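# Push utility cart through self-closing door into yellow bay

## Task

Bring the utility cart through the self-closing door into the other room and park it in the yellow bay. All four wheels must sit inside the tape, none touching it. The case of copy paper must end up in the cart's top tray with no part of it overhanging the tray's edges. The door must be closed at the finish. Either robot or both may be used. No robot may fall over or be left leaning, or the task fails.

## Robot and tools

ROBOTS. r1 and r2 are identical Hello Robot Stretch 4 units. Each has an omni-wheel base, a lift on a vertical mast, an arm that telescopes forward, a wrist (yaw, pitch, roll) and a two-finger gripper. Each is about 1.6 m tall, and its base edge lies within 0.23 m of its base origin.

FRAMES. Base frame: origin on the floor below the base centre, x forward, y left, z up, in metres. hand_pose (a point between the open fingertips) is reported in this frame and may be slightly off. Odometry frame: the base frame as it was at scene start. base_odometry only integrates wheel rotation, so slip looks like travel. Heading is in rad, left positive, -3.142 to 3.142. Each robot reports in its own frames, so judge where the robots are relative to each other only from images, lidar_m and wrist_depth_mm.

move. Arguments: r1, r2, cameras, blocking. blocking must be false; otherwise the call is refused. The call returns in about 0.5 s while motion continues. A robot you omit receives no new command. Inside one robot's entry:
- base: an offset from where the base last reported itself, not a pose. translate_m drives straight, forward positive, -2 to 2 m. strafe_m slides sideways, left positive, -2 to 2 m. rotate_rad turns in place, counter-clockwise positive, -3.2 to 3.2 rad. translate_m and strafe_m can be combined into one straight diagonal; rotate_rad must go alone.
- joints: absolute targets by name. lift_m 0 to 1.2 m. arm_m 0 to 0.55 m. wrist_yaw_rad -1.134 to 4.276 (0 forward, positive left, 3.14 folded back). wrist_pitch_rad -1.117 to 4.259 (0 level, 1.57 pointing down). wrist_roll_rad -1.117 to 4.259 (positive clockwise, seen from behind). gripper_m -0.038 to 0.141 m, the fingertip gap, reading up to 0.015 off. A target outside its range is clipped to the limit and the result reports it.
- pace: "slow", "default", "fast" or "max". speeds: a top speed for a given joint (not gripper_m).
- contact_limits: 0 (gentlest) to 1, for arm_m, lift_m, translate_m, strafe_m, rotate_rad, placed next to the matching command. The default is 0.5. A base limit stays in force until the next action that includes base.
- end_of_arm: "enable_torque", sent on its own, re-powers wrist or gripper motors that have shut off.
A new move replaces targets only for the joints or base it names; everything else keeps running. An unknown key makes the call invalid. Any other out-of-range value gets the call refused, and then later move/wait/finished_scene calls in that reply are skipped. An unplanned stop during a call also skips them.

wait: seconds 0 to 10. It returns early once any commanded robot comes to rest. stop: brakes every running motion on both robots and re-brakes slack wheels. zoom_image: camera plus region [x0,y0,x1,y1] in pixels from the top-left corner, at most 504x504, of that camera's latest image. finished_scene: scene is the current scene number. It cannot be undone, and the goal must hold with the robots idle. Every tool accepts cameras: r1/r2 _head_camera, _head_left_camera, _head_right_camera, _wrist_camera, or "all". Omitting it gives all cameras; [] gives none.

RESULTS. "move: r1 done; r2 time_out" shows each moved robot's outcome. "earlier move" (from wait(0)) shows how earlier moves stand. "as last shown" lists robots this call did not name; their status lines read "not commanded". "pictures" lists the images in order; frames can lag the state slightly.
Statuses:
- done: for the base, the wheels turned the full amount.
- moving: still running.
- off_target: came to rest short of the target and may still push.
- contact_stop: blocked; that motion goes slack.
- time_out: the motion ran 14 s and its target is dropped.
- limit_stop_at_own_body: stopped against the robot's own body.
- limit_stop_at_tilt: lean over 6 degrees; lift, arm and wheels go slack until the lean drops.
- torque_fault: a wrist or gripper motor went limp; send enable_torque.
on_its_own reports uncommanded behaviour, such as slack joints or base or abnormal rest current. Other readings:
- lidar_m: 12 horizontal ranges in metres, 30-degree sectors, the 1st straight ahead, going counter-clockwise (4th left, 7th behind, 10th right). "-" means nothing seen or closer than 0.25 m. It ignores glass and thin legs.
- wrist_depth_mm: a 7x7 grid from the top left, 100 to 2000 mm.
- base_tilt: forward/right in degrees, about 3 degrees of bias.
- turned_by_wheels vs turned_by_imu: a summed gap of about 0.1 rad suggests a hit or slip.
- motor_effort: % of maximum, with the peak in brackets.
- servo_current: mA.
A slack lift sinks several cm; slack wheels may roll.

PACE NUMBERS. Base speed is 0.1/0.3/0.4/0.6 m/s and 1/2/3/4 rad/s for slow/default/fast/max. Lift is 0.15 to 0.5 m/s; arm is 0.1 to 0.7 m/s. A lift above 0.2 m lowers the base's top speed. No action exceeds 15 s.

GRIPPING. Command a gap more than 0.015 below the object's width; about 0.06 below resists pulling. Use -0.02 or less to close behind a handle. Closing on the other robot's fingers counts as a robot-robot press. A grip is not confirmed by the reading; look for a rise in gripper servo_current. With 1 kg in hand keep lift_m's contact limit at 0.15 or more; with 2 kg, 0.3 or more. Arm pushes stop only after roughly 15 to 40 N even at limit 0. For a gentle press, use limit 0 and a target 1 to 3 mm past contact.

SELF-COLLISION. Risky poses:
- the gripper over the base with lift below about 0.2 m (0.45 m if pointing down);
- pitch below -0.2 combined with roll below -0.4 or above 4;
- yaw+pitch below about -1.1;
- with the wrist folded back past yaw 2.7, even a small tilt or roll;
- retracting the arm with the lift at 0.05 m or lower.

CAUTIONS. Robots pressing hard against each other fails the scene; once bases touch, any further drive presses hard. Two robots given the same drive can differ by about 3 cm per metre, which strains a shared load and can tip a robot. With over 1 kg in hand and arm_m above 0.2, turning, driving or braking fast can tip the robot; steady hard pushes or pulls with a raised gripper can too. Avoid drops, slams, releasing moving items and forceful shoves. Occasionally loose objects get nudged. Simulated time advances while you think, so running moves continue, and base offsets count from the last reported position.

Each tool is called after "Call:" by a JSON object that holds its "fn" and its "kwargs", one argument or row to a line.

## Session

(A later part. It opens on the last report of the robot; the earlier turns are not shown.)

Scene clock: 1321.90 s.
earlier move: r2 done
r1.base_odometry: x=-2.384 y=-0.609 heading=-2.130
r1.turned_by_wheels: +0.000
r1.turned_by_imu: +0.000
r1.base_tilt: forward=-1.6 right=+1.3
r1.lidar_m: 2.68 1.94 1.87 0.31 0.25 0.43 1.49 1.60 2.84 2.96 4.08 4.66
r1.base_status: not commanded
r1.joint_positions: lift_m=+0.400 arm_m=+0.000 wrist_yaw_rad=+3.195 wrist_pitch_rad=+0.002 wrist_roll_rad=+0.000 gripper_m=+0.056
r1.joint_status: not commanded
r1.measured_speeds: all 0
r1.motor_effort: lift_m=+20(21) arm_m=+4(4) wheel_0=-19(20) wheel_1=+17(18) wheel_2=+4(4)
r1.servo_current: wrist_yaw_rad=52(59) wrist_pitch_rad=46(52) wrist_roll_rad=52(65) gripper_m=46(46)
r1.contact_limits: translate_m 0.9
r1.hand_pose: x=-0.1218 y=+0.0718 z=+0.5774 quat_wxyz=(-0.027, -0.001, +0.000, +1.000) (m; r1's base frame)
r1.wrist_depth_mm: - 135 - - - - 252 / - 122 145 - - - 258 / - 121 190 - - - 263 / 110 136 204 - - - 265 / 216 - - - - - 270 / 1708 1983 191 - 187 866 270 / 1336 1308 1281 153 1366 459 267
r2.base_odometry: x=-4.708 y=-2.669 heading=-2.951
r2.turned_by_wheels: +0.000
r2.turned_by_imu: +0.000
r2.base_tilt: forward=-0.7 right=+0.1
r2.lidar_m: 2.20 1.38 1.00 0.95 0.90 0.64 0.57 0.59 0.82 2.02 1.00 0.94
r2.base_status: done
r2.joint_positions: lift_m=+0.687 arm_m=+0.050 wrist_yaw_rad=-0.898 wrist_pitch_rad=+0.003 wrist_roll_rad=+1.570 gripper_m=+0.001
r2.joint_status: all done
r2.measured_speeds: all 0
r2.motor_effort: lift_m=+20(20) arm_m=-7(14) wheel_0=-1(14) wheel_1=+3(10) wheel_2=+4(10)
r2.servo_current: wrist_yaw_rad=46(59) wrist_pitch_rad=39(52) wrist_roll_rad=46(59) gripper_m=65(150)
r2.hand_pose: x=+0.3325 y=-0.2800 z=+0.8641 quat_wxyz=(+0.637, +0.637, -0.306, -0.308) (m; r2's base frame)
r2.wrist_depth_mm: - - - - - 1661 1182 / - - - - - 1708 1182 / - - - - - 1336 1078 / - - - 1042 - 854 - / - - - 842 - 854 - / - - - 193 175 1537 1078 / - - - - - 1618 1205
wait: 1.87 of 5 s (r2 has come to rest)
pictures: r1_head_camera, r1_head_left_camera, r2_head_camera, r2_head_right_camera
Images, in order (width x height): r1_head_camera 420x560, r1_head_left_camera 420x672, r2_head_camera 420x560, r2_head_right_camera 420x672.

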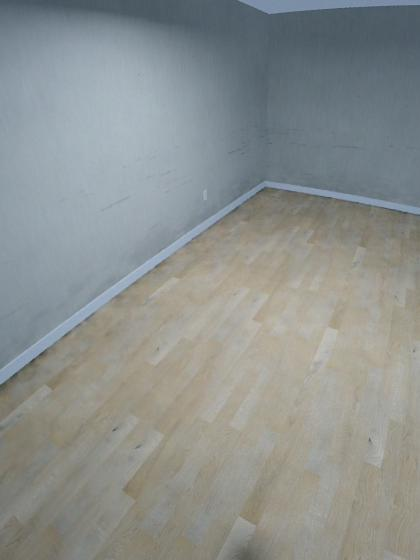

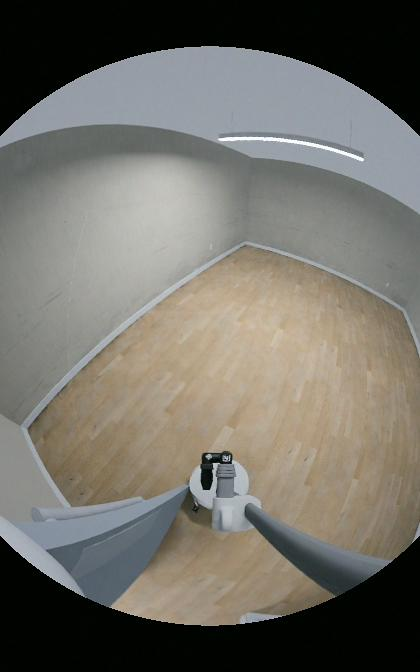

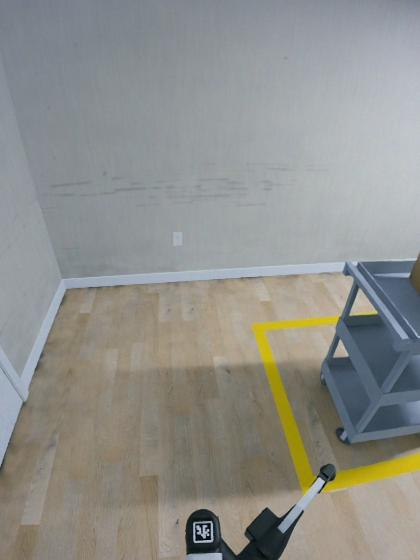

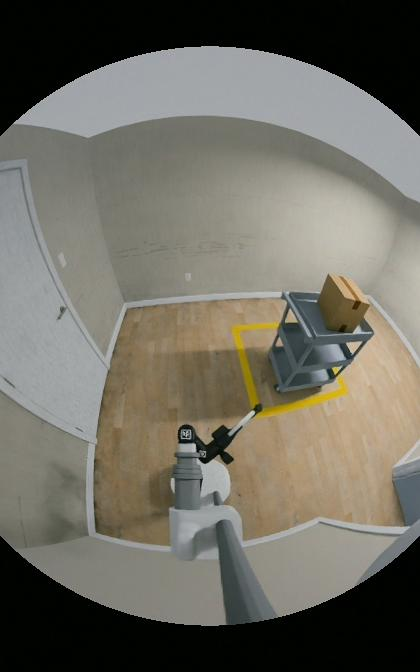

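Call:
{"fn": "move", "kwargs": {
  "r1": {"base":{"translate_m":-0.06,"strafe_m":-0.09},"pace":"default"},
  "r2": {"base":{"rotate_rad":-0.7},"pace":"slow"},
  "blocking": false,
  "cameras": ["r1_head_left_camera"]
}}

Call:
{"fn": "wait", "kwargs": {
  "seconds": 0.3,
  "cameras": ["r1_head_left_camera"]
}}

Call:
{"fn": "wait", "kwargs": {
  "seconds": 1,
  "cameras": ["r1_head_left_camera","r2_head_camera"]
}}

Scene clock: 1355.37 s.
move: r1 moving; r2 moving
r1.base_odometry: x=-2.396 y=-0.581 heading=-2.130
r1.turned_by_wheels: +0.000
r1.turned_by_imu: +0.000
r1.base_tilt: forward=-1.6 right=+1.3
r1.lidar_m: 2.71 1.97 1.89 0.30 0.25 0.44 1.46 1.60 2.83 2.93 4.01 4.67
r1.base_status: translate_m moving; strafe_m moving
r1.joint_positions: lift_m=+0.400 arm_m=+0.000 wrist_yaw_rad=+3.195 wrist_pitch_rad=+0.002 wrist_roll_rad=+0.000 gripper_m=+0.056
r1.joint_status: not commanded
r1.measured_speeds: translate_m=-0.068 strafe_m=-0.102 rotate_rad=-0.004 lift_m=+0.000 arm_m=+0.000 wrist_yaw_rad=+0.000 wrist_pitch_rad=+0.000 wrist_roll_rad=+0.000
r1.motor_effort: lift_m=+21(21) arm_m=+4(4) wheel_0=+5(20) wheel_1=-7(15) wheel_2=+6(9)
r1.servo_current: wrist_yaw_rad=59(59) wrist_pitch_rad=39(52) wrist_roll_rad=52(52) gripper_m=46(46)
r1.hand_pose: x=-0.1218 y=+0.0718 z=+0.5774 quat_wxyz=(-0.027, -0.001, +0.000, +1.000) (m; r1's base frame)
r1.wrist_depth_mm: - 135 - - - - 276 / - 123 145 - - - 283 / - 121 191 - - - 291 / 110 135 202 - - - 296 / 216 - 1618 - - - 300 / 1808 1921 192 - 187 1661 298 / 1336 1308 1336 153 1430 559 297
r2.base_odometry: x=-4.708 y=-2.669 heading=-3.077
r2.turned_by_wheels: -0.126
r2.turned_by_imu: -0.122
r2.base_tilt: forward=-0.6 right=+0.1
r2.lidar_m: 2.22 1.73 1.03 0.94 0.96 0.66 0.58 0.58 0.73 2.00 1.14 0.96
r2.base_status: rotate_rad moving
r2.joint_positions: lift_m=+0.687 arm_m=+0.050 wrist_yaw_rad=-0.898 wrist_pitch_rad=+0.003 wrist_roll_rad=+1.570 gripper_m=+0.001
r2.joint_status: not commanded
r2.measured_speeds: translate_m=+0.002 strafe_m=+0.001 rotate_rad=-0.481 lift_m=+0.000 arm_m=+0.000 wrist_yaw_rad=+0.000 wrist_pitch_rad=+0.000 wrist_roll_rad=+0.000
r2.motor_effort: lift_m=+20(20) arm_m=-7(7) wheel_0=+3(7) wheel_1=+5(8) wheel_2=+9(10)
r2.servo_current: wrist_yaw_rad=39(52) wrist_pitch_rad=39(46) wrist_roll_rad=39(52) gripper_m=65(72)
r2.hand_pose: x=+0.3325 y=-0.2800 z=+0.8641 quat_wxyz=(+0.637, +0.637, -0.306, -0.308) (m; r2's base frame)
r2.wrist_depth_mm: - - - - - 1708 1182 / - - - - - 1756 1205 / - - - - - 1708 1160 / - - - 1138 - 1336 1042 / - - - 1008 - 820 - / - - - 193 175 842 - / - - - - - - 991
pictures: r1_head_left_camera
Images, in order (width x height): r1_head_left_camera 420x672.

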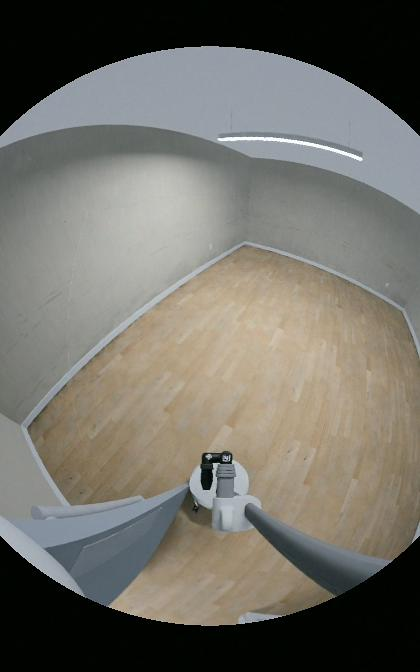

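Scene clock: 1355.67 s.
earlier move: r1 moving; r2 moving
r1.base_odometry: x=-2.415 y=-0.540 heading=-2.130
r1.turned_by_wheels: +0.000
r1.turned_by_imu: -0.001
r1.base_tilt: forward=-1.5 right=+1.3
r1.lidar_m: 2.79 2.02 1.94 1.62 0.25 0.48 1.44 1.59 2.80 2.93 3.96 4.66
r1.base_status: translate_m moving; strafe_m moving
r1.joint_positions: lift_m=+0.400 arm_m=+0.000 wrist_yaw_rad=+3.195 wrist_pitch_rad=+0.002 wrist_roll_rad=+0.000 gripper_m=+0.056
r1.joint_status: not commanded
r1.measured_speeds: translate_m=-0.070 strafe_m=-0.110 rotate_rad=-0.001 lift_m=+0.000 arm_m=+0.000 wrist_yaw_rad=+0.000 wrist_pitch_rad=+0.000 wrist_roll_rad=+0.000
r1.motor_effort: lift_m=+21(21) arm_m=+4(4) wheel_0=-2(20) wheel_1=-2(15) wheel_2=+1(9)
r1.servo_current: wrist_yaw_rad=39(59) wrist_pitch_rad=39(52) wrist_roll_rad=39(59) gripper_m=39(46)
r1.hand_pose: x=-0.1218 y=+0.0718 z=+0.5774 quat_wxyz=(-0.027, -0.001, +0.000, +1.000) (m; r1's base frame)
r1.wrist_depth_mm: - 134 1576 - - - 347 / - 123 135 - - - 309 / - 124 160 - - - 373 / 108 135 208 - - - 384 / 213 - 1537 - - - 384 / 1756 1921 191 - 187 - 320 / 1336 1366 1308 153 1366 1008 379
r2.base_odometry: x=-4.708 y=-2.669 heading=+3.010
r2.turned_by_wheels: -0.196
r2.turned_by_imu: -0.191
r2.base_tilt: forward=-0.7 right=+0.1
r2.lidar_m: 1.19 2.19 1.18 0.97 0.96 0.76 0.60 0.57 0.67 0.96 3.78 0.94
r2.base_status: rotate_rad moving
r2.joint_positions: lift_m=+0.687 arm_m=+0.050 wrist_yaw_rad=-0.898 wrist_pitch_rad=+0.003 wrist_roll_rad=+1.570 gripper_m=+0.001
r2.joint_status: not commanded
r2.measured_speeds: translate_m=+0.001 strafe_m=+0.000 rotate_rad=-0.790 lift_m=+0.000 arm_m=+0.000 wrist_yaw_rad=+0.000 wrist_pitch_rad=+0.000 wrist_roll_rad=+0.000
r2.motor_effort: lift_m=+20(20) arm_m=-7(8) wheel_0=+5(9) wheel_1=+7(9) wheel_2=+7(10)
r2.servo_current: wrist_yaw_rad=52(52) wrist_pitch_rad=39(46) wrist_roll_rad=52(59) gripper_m=72(72)
r2.hand_pose: x=+0.3325 y=-0.2800 z=+0.8641 quat_wxyz=(+0.637, +0.637, -0.306, -0.308) (m; r2's base frame)
r2.wrist_depth_mm: - - - - - 1708 1182 / - - - - - 1756 1205 / - - - - - 1708 1205 / - - - - - 1708 1205 / - - - - - 1308 1078 / - - 1060 193 181 946 - / - - 1008 - - - -
wait: 0.30 s; no rest
pictures: r1_head_left_camera
Images, in order (width x height): r1_head_left_camera 420x672.

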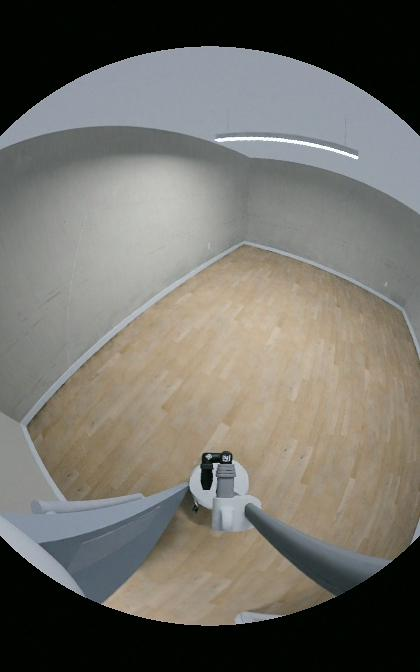

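Scene clock: 1356.47 s.
earlier move: r1 done; r2 moving
r1.base_odometry: x=-2.429 y=-0.510 heading=-2.130
r1.turned_by_wheels: +0.000
r1.turned_by_imu: +0.000
r1.base_tilt: forward=-1.6 right=+1.3
r1.lidar_m: 2.85 2.06 1.93 1.66 0.25 0.54 1.39 1.58 2.77 2.88 3.91 4.68
r1.base_status: done
r1.joint_positions: lift_m=+0.400 arm_m=+0.000 wrist_yaw_rad=+3.195 wrist_pitch_rad=+0.002 wrist_roll_rad=+0.000 gripper_m=+0.056
r1.joint_status: not commanded
r1.measured_speeds: all 0
r1.motor_effort: lift_m=+21(21) arm_m=+4(4) wheel_0=-3(20) wheel_1=+1(15) wheel_2=+2(9)
r1.servo_current: wrist_yaw_rad=46(72) wrist_pitch_rad=39(52) wrist_roll_rad=39(59) gripper_m=46(46)
r1.hand_pose: x=-0.1218 y=+0.0718 z=+0.5774 quat_wxyz=(-0.027, -0.001, +0.000, +1.000) (m; r1's base frame)
r1.wrist_depth_mm: - 134 139 - - - 415 / - 116 134 - - - 427 / - 121 148 - - - 439 / 109 135 195 - - - 366 / 211 - 1537 - - - 455 / 227 1983 193 - 187 - 455 / 224 1308 1336 153 1430 1255 449
r2.base_odometry: x=-4.708 y=-2.670 heading=+2.635
r2.turned_by_wheels: -0.375
r2.turned_by_imu: -0.365
r2.base_tilt: forward=-0.7 right=+0.1
r2.lidar_m: 0.96 2.21 1.87 1.07 0.95 0.93 0.68 0.59 0.57 0.69 2.00 1.24
r2.base_status: rotate_rad moving
r2.joint_positions: lift_m=+0.687 arm_m=+0.050 wrist_yaw_rad=-0.898 wrist_pitch_rad=+0.003 wrist_roll_rad=+1.570 gripper_m=+0.001
r2.joint_status: not commanded
r2.measured_speeds: translate_m=+0.001 strafe_m=+0.000 rotate_rad=-0.086 lift_m=+0.000 arm_m=+0.000 wrist_yaw_rad=+0.000 wrist_pitch_rad=+0.000 wrist_roll_rad=+0.000
r2.motor_effort: lift_m=+20(20) arm_m=-7(8) wheel_0=+3(9) wheel_1=+3(9) wheel_2=+5(10)
r2.servo_current: wrist_yaw_rad=39(59) wrist_pitch_rad=46(46) wrist_roll_rad=52(59) gripper_m=72(72)
r2.hand_pose: x=+0.3325 y=-0.2800 z=+0.8641 quat_wxyz=(+0.637, +0.637, -0.306, -0.308) (m; r2's base frame)
r2.wrist_depth_mm: - - - - - 1576 1182 / 1576 - - - - 1618 1182 / - - - - - 1756 1229 / - - - - - 1708 1229 / - - - - - 1808 1229 / - - - 193 182 1756 1182 / - - - - - 1537 1229
wait: 0.80 of 1 s (r1 has come to rest)
pictures: r1_head_left_camera, r2_head_camera
Images, in order (width x height): r1_head_left_camera 420x672, r2_head_camera 420x560.

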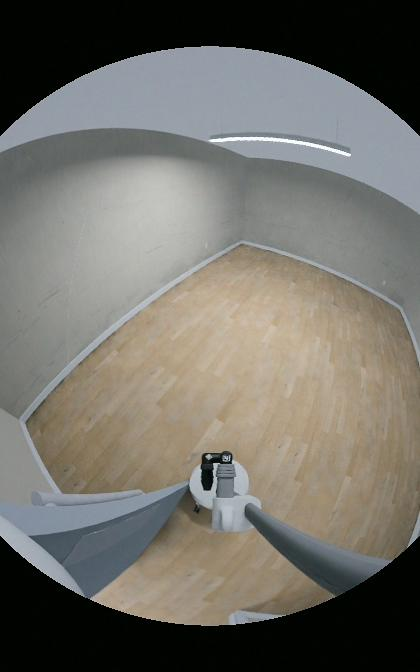

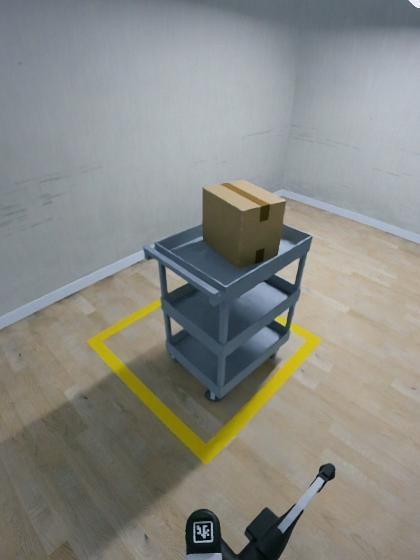

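Call:
{"fn": "wait", "kwargs": {
  "seconds": 0,
  "cameras": ["r2_head_camera","r1_head_left_camera"]
}}

Call:
{"fn": "zoom_image", "kwargs": {
  "camera": "r2_head_camera",
  "region": [80, 170, 330, 470]
}}

Scene clock: 1373.50 s.
earlier move: r2 done
r1.base_odometry: x=-2.429 y=-0.510 heading=-2.130
r1.turned_by_wheels: +0.000
r1.turned_by_imu: +0.000
r1.base_tilt: forward=-1.6 right=+1.3
r1.lidar_m: 2.84 2.06 1.97 1.68 0.25 0.54 1.37 1.58 2.75 2.88 3.89 4.65
r1.base_status: done
r1.joint_positions: lift_m=+0.400 arm_m=+0.000 wrist_yaw_rad=+3.195 wrist_pitch_rad=+0.002 wrist_roll_rad=+0.000 gripper_m=+0.056
r1.joint_status: not commanded
r1.measured_speeds: all 0
r1.motor_effort: lift_m=+20(21) arm_m=+4(4) wheel_0=-4(20) wheel_1=+1(15) wheel_2=+2(9)
r1.servo_current: wrist_yaw_rad=59(72) wrist_pitch_rad=39(52) wrist_roll_rad=59(59) gripper_m=46(46)
r1.hand_pose: x=-0.1218 y=+0.0718 z=+0.5774 quat_wxyz=(-0.027, -0.001, +0.000, +1.000) (m; r1's base frame)
r1.wrist_depth_mm: - 134 139 - - - 413 / - 116 134 - - - 427 / - 120 148 - - - 439 / 109 135 196 - - - 366 / 211 - 1499 - - - 459 / 227 1983 192 - 187 - 459 / 224 1336 1308 153 1430 1308 449
r2.base_odometry: x=-4.708 y=-2.669 heading=+2.633
r2.turned_by_wheels: -0.002
r2.turned_by_imu: -0.002
r2.base_tilt: forward=-0.6 right=+0.0
r2.lidar_m: 0.96 2.21 1.89 1.10 0.92 0.95 0.68 0.58 0.59 0.69 2.02 1.24
r2.base_status: done
r2.joint_positions: lift_m=+0.687 arm_m=+0.050 wrist_yaw_rad=-0.898 wrist_pitch_rad=+0.003 wrist_roll_rad=+1.570 gripper_m=+0.001
r2.joint_status: not commanded
r2.measured_speeds: all 0
r2.motor_effort: lift_m=+20(20) arm_m=-7(8) wheel_0=+3(9) wheel_1=+3(9) wheel_2=+5(10)
r2.servo_current: wrist_yaw_rad=46(59) wrist_pitch_rad=46(46) wrist_roll_rad=46(59) gripper_m=65(72)
r2.hand_pose: x=+0.3325 y=-0.2800 z=+0.8641 quat_wxyz=(+0.637, +0.637, -0.306, -0.308) (m; r2's base frame)
r2.wrist_depth_mm: - - - - - 1576 1182 / 1618 - - - - 1618 1182 / - - - - - 1756 1205 / - - - - - 1708 1229 / - - - - - 1756 1229 / - - - 193 182 1756 1205 / - - - - - 1537 1229
pictures: r1_head_left_camera, r2_head_camera
Images, in order (width x height): r1_head_left_camera 420x672, r2_head_camera 420x560.

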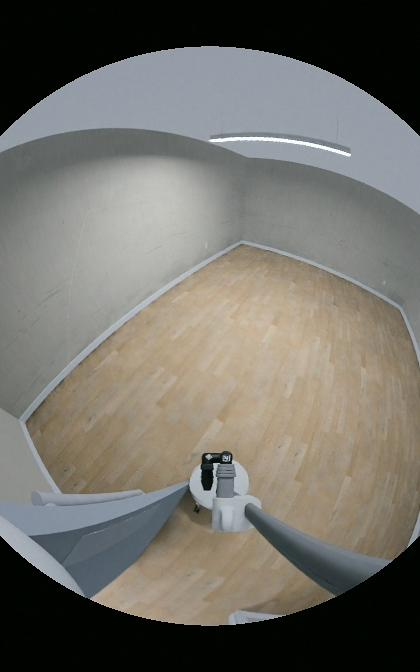

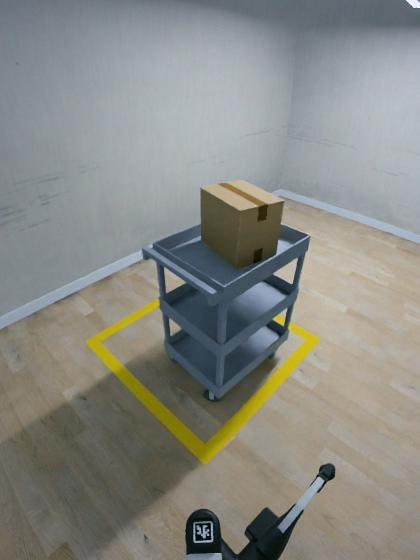

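Scaled by 1.680 from the camera's 420x560 image, which has a finer 1200x1600 frame.

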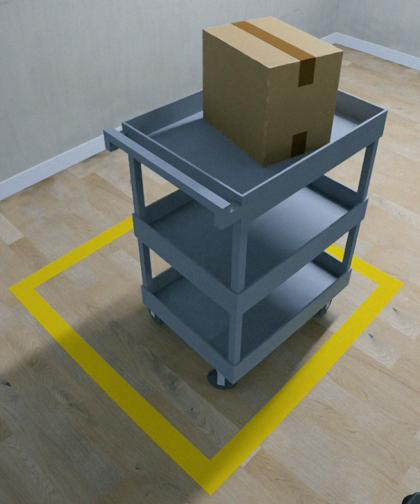

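Call:
{"fn": "zoom_image", "kwargs": {
  "camera": "r2_head_camera",
  "region": [190, 310, 330, 470]
}}

Scaled by 3.150 from the camera's 420x560 image, which has a finer 1200x1600 frame.

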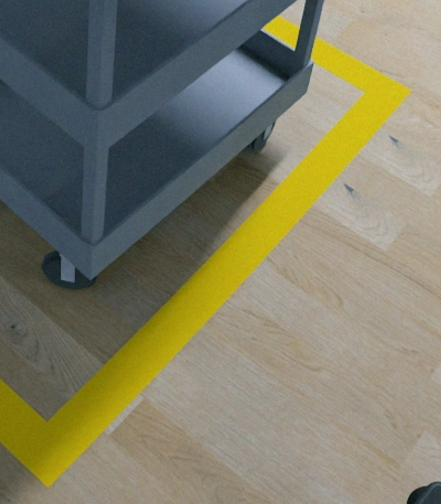

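Call:
{"fn": "move", "kwargs": {
  "blocking": false,
  "r1": {"base":{"translate_m":-0.204,"strafe_m":-0.22},"pace":"slow"},
  "cameras": []
}}

Call:
{"fn": "wait", "kwargs": {
  "seconds": 6,
  "cameras": ["r1_head_left_camera","r1_head_right_camera"]
}}

Scene clock: 1399.97 s.
move: r1 moving
r1.base_odometry: x=-2.432 y=-0.498 heading=-2.130
r1.turned_by_wheels: +0.000
r1.turned_by_imu: +0.000
r1.base_tilt: forward=-1.6 right=+1.3
r1.lidar_m: 2.84 2.06 1.99 1.75 0.25 0.55 1.41 1.57 2.75 2.87 3.87 4.68
r1.base_status: translate_m moving; strafe_m moving
r1.joint_positions: lift_m=+0.400 arm_m=+0.000 wrist_yaw_rad=+3.195 wrist_pitch_rad=+0.002 wrist_roll_rad=+0.000 gripper_m=+0.056
r1.joint_status: not commanded
r1.measured_speeds: translate_m=-0.034 strafe_m=-0.037 rotate_rad=-0.002 lift_m=+0.000 arm_m=+0.000 wrist_yaw_rad=+0.000 wrist_pitch_rad=+0.000 wrist_roll_rad=+0.000
r1.motor_effort: lift_m=+21(21) arm_m=+4(4) wheel_0=+2(3) wheel_1=-1(6) wheel_2=+5(7)
r1.servo_current: wrist_yaw_rad=52(59) wrist_pitch_rad=46(46) wrist_roll_rad=46(59) gripper_m=46(46)
r1.hand_pose: x=-0.1218 y=+0.0718 z=+0.5774 quat_wxyz=(-0.027, -0.001, +0.000, +1.000) (m; r1's base frame)
r1.wrist_depth_mm: - 134 138 - - - - / - 116 134 - - - 462 / - 121 148 - - - 488 / 109 135 196 - - - 496 / 211 - - - - - 504 / 228 1921 190 - 187 - 500 / 224 1336 1336 154 1397 1281 668
r2: as last shown
r2.turned_by_wheels: +0.000
r2.turned_by_imu: +0.000
r2.base_tilt: forward=-0.7 right=+0.1
r2.lidar_m: 0.97 2.22 1.90 1.09 0.94 0.95 0.69 0.58 0.57 0.70 1.99 1.22
r2.motor_effort: lift_m=+20(20) arm_m=-7(7) wheel_0=+3(4) wheel_1=+3(3) wheel_2=+5(5)
r2.servo_current: wrist_yaw_rad=52(52) wrist_pitch_rad=39(46) wrist_roll_rad=46(59) gripper_m=72(72)
r2.wrist_depth_mm: - - - - - 1576 1160 / 1576 - - - - 1576 1205 / - - - - - 1756 1182 / - - - - - 1756 1182 / - - - - - 1756 1205 / - - - 193 182 1756 1182 / - - - - - 1537 1182
pictures: none
No camera images: "cameras" was empty.

Scene clock: 1403.73 s.
earlier move: r1 done
r1.base_odometry: x=-2.507 y=-0.221 heading=-2.131
r1.turned_by_wheels: +0.000
r1.turned_by_imu: -0.002
r1.base_tilt: forward=-1.6 right=+1.3
r1.lidar_m: 3.28 2.38 2.27 0.25 0.28 2.40 1.18 1.53 2.47 2.56 3.49 4.72
r1.base_status: done
r1.joint_positions: lift_m=+0.400 arm_m=+0.000 wrist_yaw_rad=+3.195 wrist_pitch_rad=+0.002 wrist_roll_rad=+0.000 gripper_m=+0.056
r1.joint_status: not commanded
r1.measured_speeds: all 0
r1.motor_effort: lift_m=+20(21) arm_m=+4(4) wheel_0=-4(6) wheel_1=+0(6) wheel_2=+1(7)
r1.servo_current: wrist_yaw_rad=65(78) wrist_pitch_rad=46(52) wrist_roll_rad=33(65) gripper_m=39(46)
r1.hand_pose: x=-0.1218 y=+0.0718 z=+0.5774 quat_wxyz=(-0.027, -0.001, +0.000, +1.000) (m; r1's base frame)
r1.wrist_depth_mm: - 134 134 - - - - / - 116 134 - - - - / - 120 148 - - - - / 109 135 195 - - - - / 211 - - - - - - / 227 1863 190 1708 188 - 1921 / 224 1336 1336 143 1397 1281 1397
r2.base_odometry: x=-4.708 y=-2.669 heading=+2.633
r2.turned_by_wheels: +0.000
r2.turned_by_imu: +0.001
r2.base_tilt: forward=-0.7 right=+0.1
r2.lidar_m: 0.96 2.21 1.86 1.07 0.95 0.96 0.67 0.58 0.58 0.71 2.00 1.23
r2.base_status: not commanded
r2.joint_positions: lift_m=+0.687 arm_m=+0.050 wrist_yaw_rad=-0.898 wrist_pitch_rad=+0.003 wrist_roll_rad=+1.570 gripper_m=+0.001
r2.joint_status: not commanded
r2.measured_speeds: all 0
r2.motor_effort: lift_m=+20(20) arm_m=-7(8) wheel_0=+3(4) wheel_1=+3(4) wheel_2=+5(5)
r2.servo_current: wrist_yaw_rad=52(59) wrist_pitch_rad=46(46) wrist_roll_rad=39(59) gripper_m=72(72)
r2.hand_pose: x=+0.3325 y=-0.2800 z=+0.8641 quat_wxyz=(+0.637, +0.637, -0.306, -0.308) (m; r2's base frame)
r2.wrist_depth_mm: - - - - - 1537 1182 / 1537 - - - - 1576 1182 / - - - - - 1756 1205 / - - - - - 1756 1182 / - - - - - 1708 1205 / - - - 193 182 1756 1205 / - - - - - 1464 1205
wait: 3.77 of 6 s (r1 has come to rest)
pictures: r1_head_left_camera, r1_head_right_camera
Images, in order (width x height): r1_head_left_camera 420x672, r1_head_right_camera 420x672.

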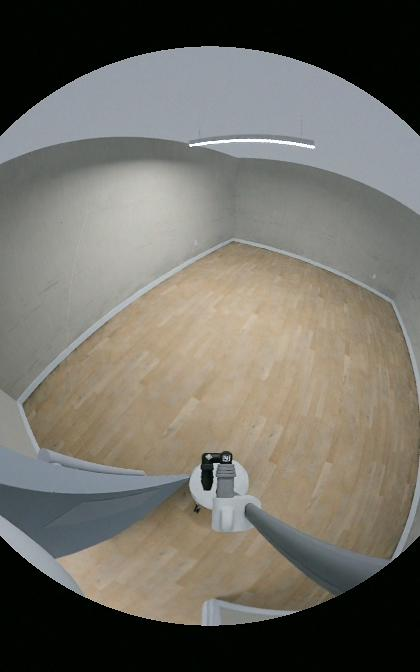

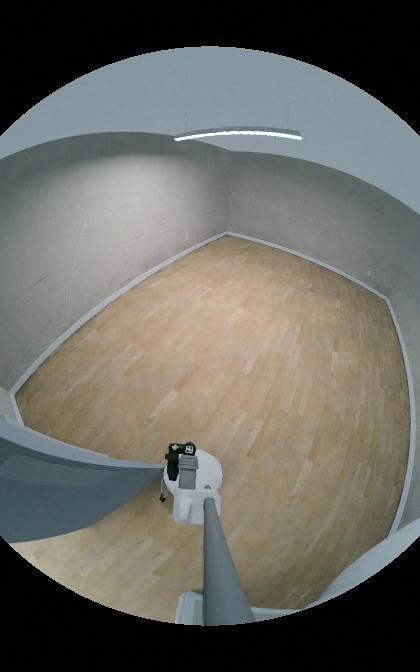

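Call:
{"fn": "move", "kwargs": {
  "blocking": false,
  "r1": {"base":{"translate_m":-0.258,"strafe_m":-0.155},"pace":"slow"},
  "cameras": []
}}

Call:
{"fn": "wait", "kwargs": {
  "seconds": 6,
  "cameras": ["r1_head_left_camera"]
}}

Call:
{"fn": "move", "kwargs": {
  "blocking": false,
  "r1": {"base":{"translate_m":-0.29,"strafe_m":-0.077},"pace":"slow"},
  "cameras": []
}}

Call:
{"fn": "wait", "kwargs": {
  "seconds": 6,
  "cameras": ["r1_head_left_camera", "r1_head_right_camera"]
}}

Scene clock: 1411.73 s.
move: r1 moving
r1.base_odometry: x=-2.507 y=-0.206 heading=-2.131
r1.turned_by_wheels: +0.000
r1.turned_by_imu: -0.001
r1.base_tilt: forward=-1.6 right=+1.2
r1.lidar_m: 3.27 2.37 2.26 0.25 0.32 2.36 1.16 1.48 2.43 2.56 3.49 4.73
r1.base_status: translate_m moving; strafe_m moving
r1.joint_positions: lift_m=+0.400 arm_m=+0.000 wrist_yaw_rad=+3.195 wrist_pitch_rad=+0.002 wrist_roll_rad=+0.000 gripper_m=+0.056
r1.joint_status: not commanded
r1.measured_speeds: translate_m=-0.048 strafe_m=-0.028 rotate_rad=-0.003 lift_m=+0.000 arm_m=+0.000 wrist_yaw_rad=+0.000 wrist_pitch_rad=+0.000 wrist_roll_rad=+0.000
r1.motor_effort: lift_m=+21(21) arm_m=+4(4) wheel_0=-4(7) wheel_1=-4(4) wheel_2=+6(6)
r1.servo_current: wrist_yaw_rad=46(72) wrist_pitch_rad=46(46) wrist_roll_rad=52(59) gripper_m=46(46)
r1.hand_pose: x=-0.1218 y=+0.0718 z=+0.5774 quat_wxyz=(-0.027, -0.001, +0.000, +1.000) (m; r1's base frame)
r1.wrist_depth_mm: - 134 134 - - - - / - 117 134 - - - - / - 121 148 1336 - - - / 109 135 195 - - - - / 211 - - - - - - / 228 1808 190 1921 187 - 1921 / 224 1308 1308 137 1366 1255 1366
r2: as last shown
r2.turned_by_imu: +0.000
r2.base_tilt: forward=-0.7 right=+0.0
r2.lidar_m: 0.94 2.22 1.87 1.08 0.96 0.95 0.68 0.57 0.57 0.71 2.02 1.21
r2.motor_effort: lift_m=+20(20) arm_m=-7(8) wheel_0=+3(4) wheel_1=+3(3) wheel_2=+5(5)
r2.servo_current: wrist_yaw_rad=52(65) wrist_pitch_rad=46(52) wrist_roll_rad=46(59) gripper_m=65(78)
r2.wrist_depth_mm: - - - - - 1576 1182 / 1537 - - - - 1618 1182 / - - - - - 1756 1205 / - - - - - 1756 1205 / - - - - - 1756 1229 / - - - 194 182 1756 1205 / - - - - - 1499 1205
pictures: none
No camera images: "cameras" was empty.

Scene clock: 1415.40 s.
earlier move: r1 done
r1.base_odometry: x=-2.502 y=+0.080 heading=-2.131
r1.turned_by_wheels: +0.000
r1.turned_by_imu: -0.001
r1.base_tilt: forward=-1.6 right=+1.3
r1.lidar_m: 3.60 2.64 0.25 0.25 0.55 2.21 0.96 1.26 2.20 2.29 3.12 4.88
r1.base_status: done
r1.joint_positions: lift_m=+0.400 arm_m=+0.000 wrist_yaw_rad=+3.195 wrist_pitch_rad=+0.002 wrist_roll_rad=+0.000 gripper_m=+0.056
r1.joint_status: not commanded
r1.measured_speeds: all 0
r1.motor_effort: lift_m=+21(21) arm_m=+3(4) wheel_0=-6(7) wheel_1=+4(6) wheel_2=+0(6)
r1.servo_current: wrist_yaw_rad=39(78) wrist_pitch_rad=46(52) wrist_roll_rad=46(72) gripper_m=46(52)
r1.hand_pose: x=-0.1218 y=+0.0718 z=+0.5774 quat_wxyz=(-0.027, -0.001, +0.000, +1.000) (m; r1's base frame)
r1.wrist_depth_mm: - 134 134 - - - - / - 117 134 - - - - / - 121 151 - - - - / 109 135 196 - - - - / 137 - - - - - - / 216 - 191 - 187 - 1983 / 224 1336 1255 137 1281 1281 1366
r2.base_odometry: x=-4.708 y=-2.669 heading=+2.633
r2.turned_by_wheels: +0.000
r2.turned_by_imu: +0.001
r2.base_tilt: forward=-0.7 right=+0.1
r2.lidar_m: 0.95 2.22 1.87 1.07 0.93 0.95 0.67 0.57 0.59 0.69 2.01 1.25
r2.base_status: not commanded
r2.joint_positions: lift_m=+0.687 arm_m=+0.050 wrist_yaw_rad=-0.898 wrist_pitch_rad=+0.003 wrist_roll_rad=+1.570 gripper_m=+0.001
r2.joint_status: not commanded
r2.measured_speeds: all 0
r2.motor_effort: lift_m=+20(20) arm_m=-8(8) wheel_0=+3(4) wheel_1=+3(4) wheel_2=+5(5)
r2.servo_current: wrist_yaw_rad=39(65) wrist_pitch_rad=39(52) wrist_roll_rad=33(59) gripper_m=72(78)
r2.hand_pose: x=+0.3325 y=-0.2800 z=+0.8641 quat_wxyz=(+0.637, +0.637, -0.306, -0.308) (m; r2's base frame)
r2.wrist_depth_mm: - - - - - 1464 1182 / 1537 - - - - 1576 1205 / - - - - - 1756 1205 / - - - - - 1756 1205 / - - - - - 1756 1205 / - - - 194 182 1756 1205 / - - - - - 1537 1205
wait: 3.67 of 6 s (r1 has come to rest)
pictures: r1_head_left_camera
Images, in order (width x height): r1_head_left_camera 420x672.

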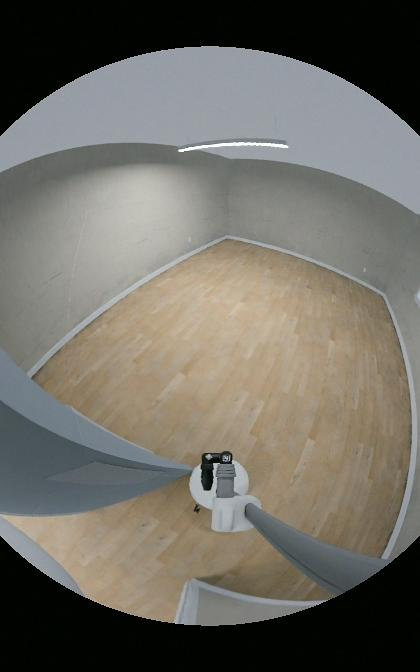

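Scene clock: 1415.90 s.
move: r1 moving
r1.base_odometry: x=-2.498 y=+0.093 heading=-2.131
r1.turned_by_wheels: +0.000
r1.turned_by_imu: +0.000
r1.base_tilt: forward=-1.6 right=+1.2
r1.lidar_m: 3.62 2.67 0.25 0.25 0.55 2.20 0.94 1.28 2.20 2.26 3.10 4.90
r1.base_status: translate_m moving; strafe_m moving
r1.joint_positions: lift_m=+0.400 arm_m=+0.000 wrist_yaw_rad=+3.195 wrist_pitch_rad=+0.002 wrist_roll_rad=+0.000 gripper_m=+0.056
r1.joint_status: not commanded
r1.measured_speeds: translate_m=-0.049 strafe_m=-0.011 rotate_rad=+0.007 lift_m=+0.000 arm_m=+0.000 wrist_yaw_rad=+0.000 wrist_pitch_rad=+0.000 wrist_roll_rad=+0.000
r1.motor_effort: lift_m=+21(21) arm_m=+4(4) wheel_0=-9(12) wheel_1=-1(4) wheel_2=+4(5)
r1.servo_current: wrist_yaw_rad=59(65) wrist_pitch_rad=33(46) wrist_roll_rad=39(65) gripper_m=39(46)
r1.hand_pose: x=-0.1218 y=+0.0718 z=+0.5774 quat_wxyz=(-0.027, -0.001, +0.000, +1.000) (m; r1's base frame)
r1.wrist_depth_mm: - 134 134 - - - - / - 116 133 - - - - / - 120 151 - - - - / 109 135 195 - - - - / 137 - - - - - - / 216 - 190 - 187 - 1921 / 224 1308 1255 137 1281 1281 1366
r2: as last shown
r2.turned_by_imu: +0.000
r2.lidar_m: 0.95 2.20 1.85 1.09 0.95 0.96 0.68 0.57 0.58 0.70 1.99 1.24
r2.motor_effort: lift_m=+20(20) arm_m=-7(8) wheel_0=+3(4) wheel_1=+3(4) wheel_2=+5(5)
r2.servo_current: wrist_yaw_rad=46(52) wrist_pitch_rad=39(46) wrist_roll_rad=39(52) gripper_m=78(78)
r2.wrist_depth_mm: - - - - - 1464 1182 / 1576 - - - - 1576 1182 / - - - - - 1708 1182 / - - - - - 1708 1205 / - - - - - 1756 1182 / - - - 193 182 1808 1182 / - - - - - 1464 1205
pictures: none
No camera images: "cameras" was empty.

Scene clock: 1419.67 s.
earlier move: r1 done
r1.base_odometry: x=-2.413 y=+0.367 heading=-2.131
r1.turned_by_wheels: +0.000
r1.turned_by_imu: -0.001
r1.base_tilt: forward=-1.6 right=+1.3
r1.lidar_m: 3.93 2.88 0.25 0.32 3.76 0.68 0.70 0.96 2.00 2.07 2.85 5.07
r1.base_status: done
r1.joint_positions: lift_m=+0.400 arm_m=+0.000 wrist_yaw_rad=+3.195 wrist_pitch_rad=+0.002 wrist_roll_rad=+0.000 gripper_m=+0.056
r1.joint_status: not commanded
r1.measured_speeds: all 0
r1.motor_effort: lift_m=+21(21) arm_m=+3(4) wheel_0=-4(17) wheel_1=+5(5) wheel_2=-3(5)
r1.servo_current: wrist_yaw_rad=59(72) wrist_pitch_rad=46(52) wrist_roll_rad=46(65) gripper_m=39(46)
r1.hand_pose: x=-0.1218 y=+0.0718 z=+0.5774 quat_wxyz=(-0.027, -0.001, +0.000, +1.000) (m; r1's base frame)
r1.wrist_depth_mm: - 133 133 - - - - / - 117 134 - - - - / - 121 151 - - - - / 109 135 195 - 788 - - / 137 - - - 798 - - / 216 - 190 - 187 - 1756 / 215 152 178 137 798 1281 1430
r2.base_odometry: x=-4.708 y=-2.669 heading=+2.633
r2.turned_by_wheels: +0.000
r2.turned_by_imu: +0.001
r2.base_tilt: forward=-0.6 right=+0.1
r2.lidar_m: 0.96 2.23 1.89 1.08 0.94 0.93 0.69 0.57 0.59 0.70 1.93 1.20
r2.base_status: not commanded
r2.joint_positions: lift_m=+0.687 arm_m=+0.050 wrist_yaw_rad=-0.898 wrist_pitch_rad=+0.003 wrist_roll_rad=+1.570 gripper_m=+0.001
r2.joint_status: not commanded
r2.measured_speeds: all 0
r2.motor_effort: lift_m=+20(20) arm_m=-8(8) wheel_0=+3(4) wheel_1=+3(4) wheel_2=+5(5)
r2.servo_current: wrist_yaw_rad=46(59) wrist_pitch_rad=39(46) wrist_roll_rad=46(65) gripper_m=72(78)
r2.hand_pose: x=+0.3325 y=-0.2800 z=+0.8641 quat_wxyz=(+0.637, +0.637, -0.306, -0.308) (m; r2's base frame)
r2.wrist_depth_mm: - - - - - 1537 1182 / 1499 - - - - 1576 1182 / - - - - - 1756 1182 / - - - - - 1756 1205 / - - - - - 1756 1229 / - - - 194 182 1708 1182 / - - - - - 1537 1182
wait: 3.77 of 6 s (r1 has come to rest)
pictures: r1_head_left_camera, r1_head_right_camera
Images, in order (width x height): r1_head_left_camera 420x672, r1_head_right_camera 420x672.

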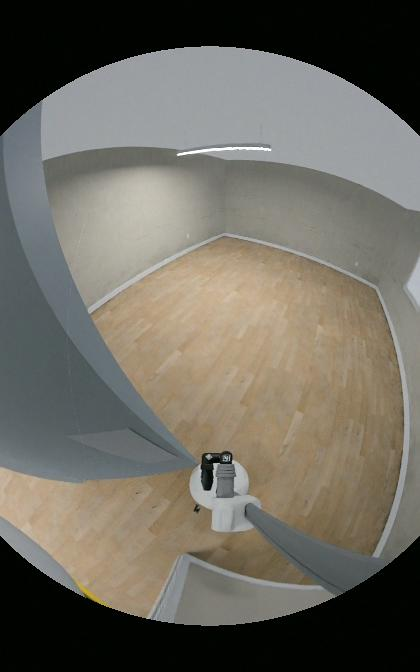

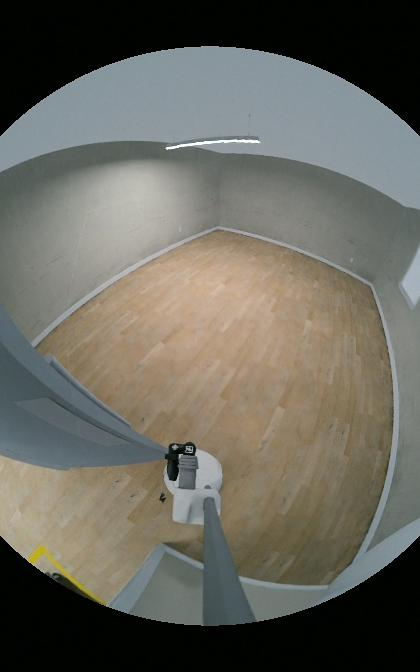

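Call:
{"fn": "move", "kwargs": {
  "blocking": false,
  "r1": {"base":{"translate_m":-0.226,"strafe_m":-0.004},"pace":"slow"},
  "cameras": []
}}

Call:
{"fn": "wait", "kwargs": {
  "seconds": 6,
  "cameras": ["r1_head_left_camera", "r1_head_right_camera"]
}}

Scene clock: 1428.40 s.
move: r1 moving
r1.base_odometry: x=-2.406 y=+0.378 heading=-2.131
r1.turned_by_wheels: +0.000
r1.turned_by_imu: -0.001
r1.base_tilt: forward=-1.6 right=+1.3
r1.lidar_m: 3.94 0.26 0.25 0.30 3.76 0.65 0.69 0.96 1.98 2.07 2.82 5.09
r1.base_status: translate_m moving; strafe_m moving
r1.joint_positions: lift_m=+0.400 arm_m=+0.000 wrist_yaw_rad=+3.195 wrist_pitch_rad=+0.002 wrist_roll_rad=+0.000 gripper_m=+0.056
r1.joint_status: not commanded
r1.measured_speeds: translate_m=-0.048 strafe_m=-0.001 rotate_rad=-0.001 lift_m=+0.000 arm_m=+0.000 wrist_yaw_rad=+0.000 wrist_pitch_rad=+0.000 wrist_roll_rad=+0.000
r1.motor_effort: lift_m=+20(21) arm_m=+4(4) wheel_0=-5(7) wheel_1=+1(6) wheel_2=+1(3)
r1.servo_current: wrist_yaw_rad=59(72) wrist_pitch_rad=46(46) wrist_roll_rad=52(52) gripper_m=39(46)
r1.hand_pose: x=-0.1218 y=+0.0718 z=+0.5774 quat_wxyz=(-0.027, -0.001, +0.000, +1.000) (m; r1's base frame)
r1.wrist_depth_mm: - 134 134 - - - - / - 116 134 - - - - / - 120 151 - 788 - - / 109 135 195 - 778 - - / 137 - - - 798 - - / 217 - 190 - 187 - 1756 / 216 163 178 137 788 1281 1397
r2: as last shown
r2.turned_by_imu: +0.000
r2.lidar_m: 0.93 2.21 1.87 1.10 0.95 0.95 0.68 0.58 0.59 0.71 1.93 1.24
r2.motor_effort: lift_m=+20(20) arm_m=-7(8) wheel_0=+3(4) wheel_1=+3(4) wheel_2=+4(5)
r2.servo_current: wrist_yaw_rad=46(52) wrist_pitch_rad=33(52) wrist_roll_rad=59(59) gripper_m=72(72)
r2.wrist_depth_mm: - - - - - 1499 1205 / 1537 - - - - 1618 1160 / - - - - - 1708 1205 / - - - - - 1756 1182 / - - - - - 1756 1205 / - - - 194 182 1756 1205 / - - - - - 1499 1182
pictures: none
No camera images: "cameras" was empty.

Scene clock: 1431.43 s.
earlier move: r1 done
r1.base_odometry: x=-2.296 y=+0.561 heading=-2.133
r1.turned_by_wheels: -0.001
r1.turned_by_imu: -0.002
r1.base_tilt: forward=-1.6 right=+1.3
r1.lidar_m: 4.12 0.33 0.25 0.43 3.58 0.46 0.51 0.70 1.87 1.97 2.66 5.28
r1.base_status: done
r1.joint_positions: lift_m=+0.400 arm_m=+0.000 wrist_yaw_rad=+3.195 wrist_pitch_rad=+0.002 wrist_roll_rad=+0.000 gripper_m=+0.056
r1.joint_status: not commanded
r1.measured_speeds: all 0
r1.motor_effort: lift_m=+21(21) arm_m=+4(4) wheel_0=-20(21) wheel_1=+8(9) wheel_2=-9(9)
r1.servo_current: wrist_yaw_rad=46(72) wrist_pitch_rad=33(52) wrist_roll_rad=46(72) gripper_m=39(52)
r1.hand_pose: x=-0.1218 y=+0.0718 z=+0.5774 quat_wxyz=(-0.027, -0.001, +0.000, +1.000) (m; r1's base frame)
r1.wrist_depth_mm: - 134 - - 574 - - / - 117 135 - 580 - - / - 121 154 - 574 - 1863 / 110 135 196 - 574 - - / 137 - - - 559 - - / 218 - 190 - 187 - 1808 / 216 140 - 136 182 1255 1366
r2.base_odometry: x=-4.708 y=-2.669 heading=+2.633
r2.turned_by_wheels: +0.000
r2.turned_by_imu: +0.000
r2.base_tilt: forward=-0.7 right=+0.0
r2.lidar_m: 0.95 2.22 1.90 1.08 0.95 0.95 0.68 0.56 0.58 0.70 1.86 1.25
r2.base_status: not commanded
r2.joint_positions: lift_m=+0.687 arm_m=+0.050 wrist_yaw_rad=-0.898 wrist_pitch_rad=+0.003 wrist_roll_rad=+1.570 gripper_m=+0.001
r2.joint_status: not commanded
r2.measured_speeds: all 0
r2.motor_effort: lift_m=+20(20) arm_m=-7(8) wheel_0=+3(4) wheel_1=+3(4) wheel_2=+5(5)
r2.servo_current: wrist_yaw_rad=46(59) wrist_pitch_rad=46(52) wrist_roll_rad=39(65) gripper_m=59(78)
r2.hand_pose: x=+0.3325 y=-0.2800 z=+0.8641 quat_wxyz=(+0.637, +0.637, -0.306, -0.308) (m; r2's base frame)
r2.wrist_depth_mm: - - - - - 1464 1182 / 1537 - - - - 1576 1182 / - - - - - 1708 1205 / - - - - - 1756 1229 / - - - - - 1708 1205 / - - - 193 182 1756 1182 / - - - - - 1499 1205
wait: 3.03 of 6 s (r1 has come to rest)
pictures: r1_head_left_camera, r1_head_right_camera
Images, in order (width x height): r1_head_left_camera 420x672, r1_head_right_camera 420x672.

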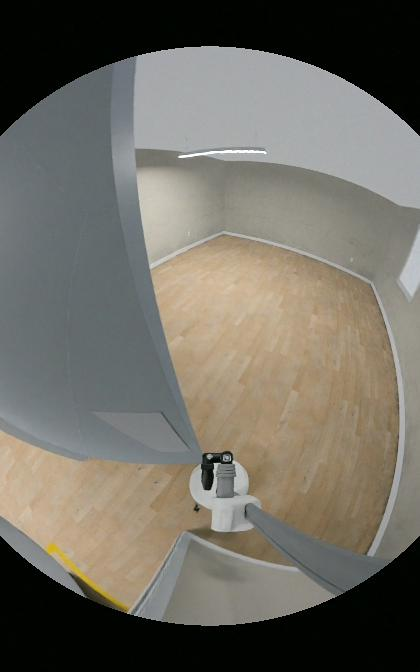

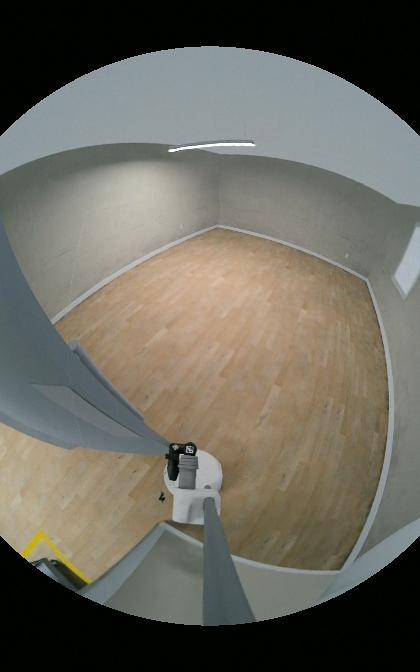

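Call:
{"fn": "move", "kwargs": {
  "blocking": false,
  "r1": {"base":{"translate_m":-0.178,"strafe_m":-0.044},"pace":"slow"},
  "cameras": []
}}

Call:
{"fn": "wait", "kwargs": {
  "seconds": 6,
  "cameras": ["r1_head_left_camera", "r1_head_right_camera"]
}}

Scene clock: 1445.03 s.
move: r1 moving
r1.base_odometry: x=-2.292 y=+0.573 heading=-2.134
r1.turned_by_wheels: -0.001
r1.turned_by_imu: -0.002
r1.base_tilt: forward=-1.6 right=+1.3
r1.lidar_m: 4.14 0.29 0.25 0.46 3.57 0.45 0.50 0.70 1.88 1.95 2.66 5.26
r1.base_status: translate_m moving; strafe_m moving
r1.joint_positions: lift_m=+0.400 arm_m=+0.000 wrist_yaw_rad=+3.195 wrist_pitch_rad=+0.002 wrist_roll_rad=+0.000 gripper_m=+0.056
r1.joint_status: not commanded
r1.measured_speeds: translate_m=-0.049 strafe_m=-0.012 rotate_rad=-0.001 lift_m=+0.000 arm_m=+0.000 wrist_yaw_rad=+0.000 wrist_pitch_rad=+0.000 wrist_roll_rad=+0.000
r1.motor_effort: lift_m=+21(21) arm_m=+4(4) wheel_0=-14(19) wheel_1=+0(10) wheel_2=-2(8)
r1.servo_current: wrist_yaw_rad=39(59) wrist_pitch_rad=39(46) wrist_roll_rad=46(65) gripper_m=39(46)
r1.hand_pose: x=-0.1218 y=+0.0718 z=+0.5774 quat_wxyz=(-0.027, -0.001, +0.000, +1.000) (m; r1's base frame)
r1.wrist_depth_mm: - 134 134 - 564 - - / - 117 135 - 569 - - / - 121 153 - - - 1661 / 110 135 183 - - - - / 137 - - - - - - / 217 - 190 - 187 1808 1708 / 215 140 - 137 - 1281 1336
r2: as last shown
r2.base_tilt: forward=-0.7 right=+0.1
r2.lidar_m: 0.94 2.22 1.87 1.09 0.96 0.94 0.68 0.58 0.58 0.69 1.85 1.20
r2.motor_effort: lift_m=+20(20) arm_m=-7(8) wheel_0=+3(4) wheel_1=+3(3) wheel_2=+4(5)
r2.servo_current: wrist_yaw_rad=26(59) wrist_pitch_rad=46(46) wrist_roll_rad=52(52) gripper_m=65(72)
r2.wrist_depth_mm: - - - - - 1464 1182 / 1537 - - - - 1618 1182 / - - - - - 1708 1205 / - - - - - 1756 1205 / - - - - - 1708 1205 / - - - 194 182 1756 1182 / - - - - - 1499 1205
pictures: none
No camera images: "cameras" was empty.

Scene clock: 1447.63 s.
earlier move: r1 done
r1.base_odometry: x=-2.239 y=+0.735 heading=-2.132
r1.turned_by_wheels: +0.002
r1.turned_by_imu: +0.002
r1.base_tilt: forward=-1.6 right=+1.2
r1.lidar_m: 4.33 0.30 0.25 0.64 0.34 0.34 0.37 0.53 1.42 1.83 2.49 5.42
r1.base_status: done
r1.joint_positions: lift_m=+0.400 arm_m=+0.000 wrist_yaw_rad=+3.195 wrist_pitch_rad=+0.002 wrist_roll_rad=+0.000 gripper_m=+0.056
r1.joint_status: not commanded
r1.measured_speeds: all 0
r1.motor_effort: lift_m=+21(21) arm_m=+4(4) wheel_0=+1(19) wheel_1=+5(10) wheel_2=-3(8)
r1.servo_current: wrist_yaw_rad=46(65) wrist_pitch_rad=46(52) wrist_roll_rad=46(65) gripper_m=39(52)
r1.hand_pose: x=-0.1218 y=+0.0718 z=+0.5774 quat_wxyz=(-0.027, -0.001, +0.000, +1.000) (m; r1's base frame)
r1.wrist_depth_mm: - 133 133 - 430 397 - / - 116 134 - 430 397 1537 / - 120 148 - 427 397 1464 / 109 135 195 - 430 407 - / 138 - - - 430 410 - / 216 - 191 - 187 - 1661 / 215 140 - 137 427 130 1281
r2.base_odometry: x=-4.708 y=-2.669 heading=+2.633
r2.turned_by_wheels: +0.000
r2.turned_by_imu: +0.000
r2.base_tilt: forward=-0.6 right=+0.1
r2.lidar_m: 0.96 2.20 1.88 1.08 0.94 0.97 0.68 0.58 0.59 0.72 1.79 1.21
r2.base_status: not commanded
r2.joint_positions: lift_m=+0.687 arm_m=+0.050 wrist_yaw_rad=-0.898 wrist_pitch_rad=+0.003 wrist_roll_rad=+1.570 gripper_m=+0.001
r2.joint_status: not commanded
r2.measured_speeds: all 0
r2.motor_effort: lift_m=+20(20) arm_m=-7(8) wheel_0=+3(4) wheel_1=+3(4) wheel_2=+5(5)
r2.servo_current: wrist_yaw_rad=46(59) wrist_pitch_rad=39(46) wrist_roll_rad=52(59) gripper_m=65(78)
r2.hand_pose: x=+0.3325 y=-0.2800 z=+0.8641 quat_wxyz=(+0.637, +0.637, -0.306, -0.308) (m; r2's base frame)
r2.wrist_depth_mm: 1618 - - - - 1464 1160 / 1499 - - - - 1618 1182 / - - - - - 1808 1205 / - - - - - 1756 1182 / - - - - - 1756 1229 / - - - 193 182 1808 1205 / - - - - - 1537 1205
wait: 2.60 of 6 s (r1 has come to rest)
pictures: r1_head_left_camera, r1_head_right_camera
Images, in order (width x height): r1_head_left_camera 420x672, r1_head_right_camera 420x672.

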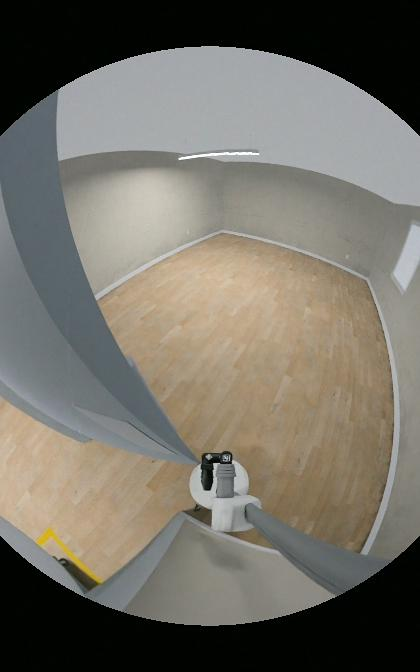

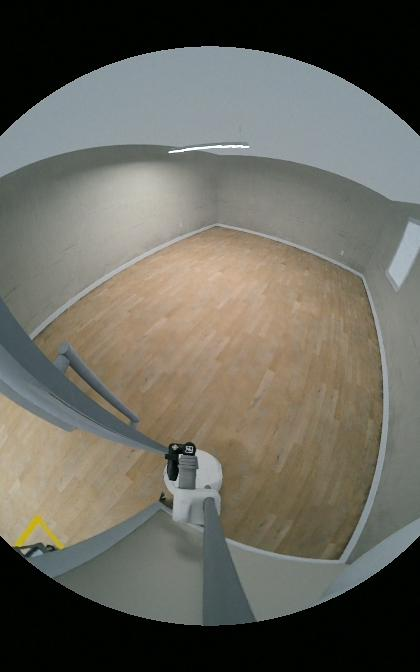

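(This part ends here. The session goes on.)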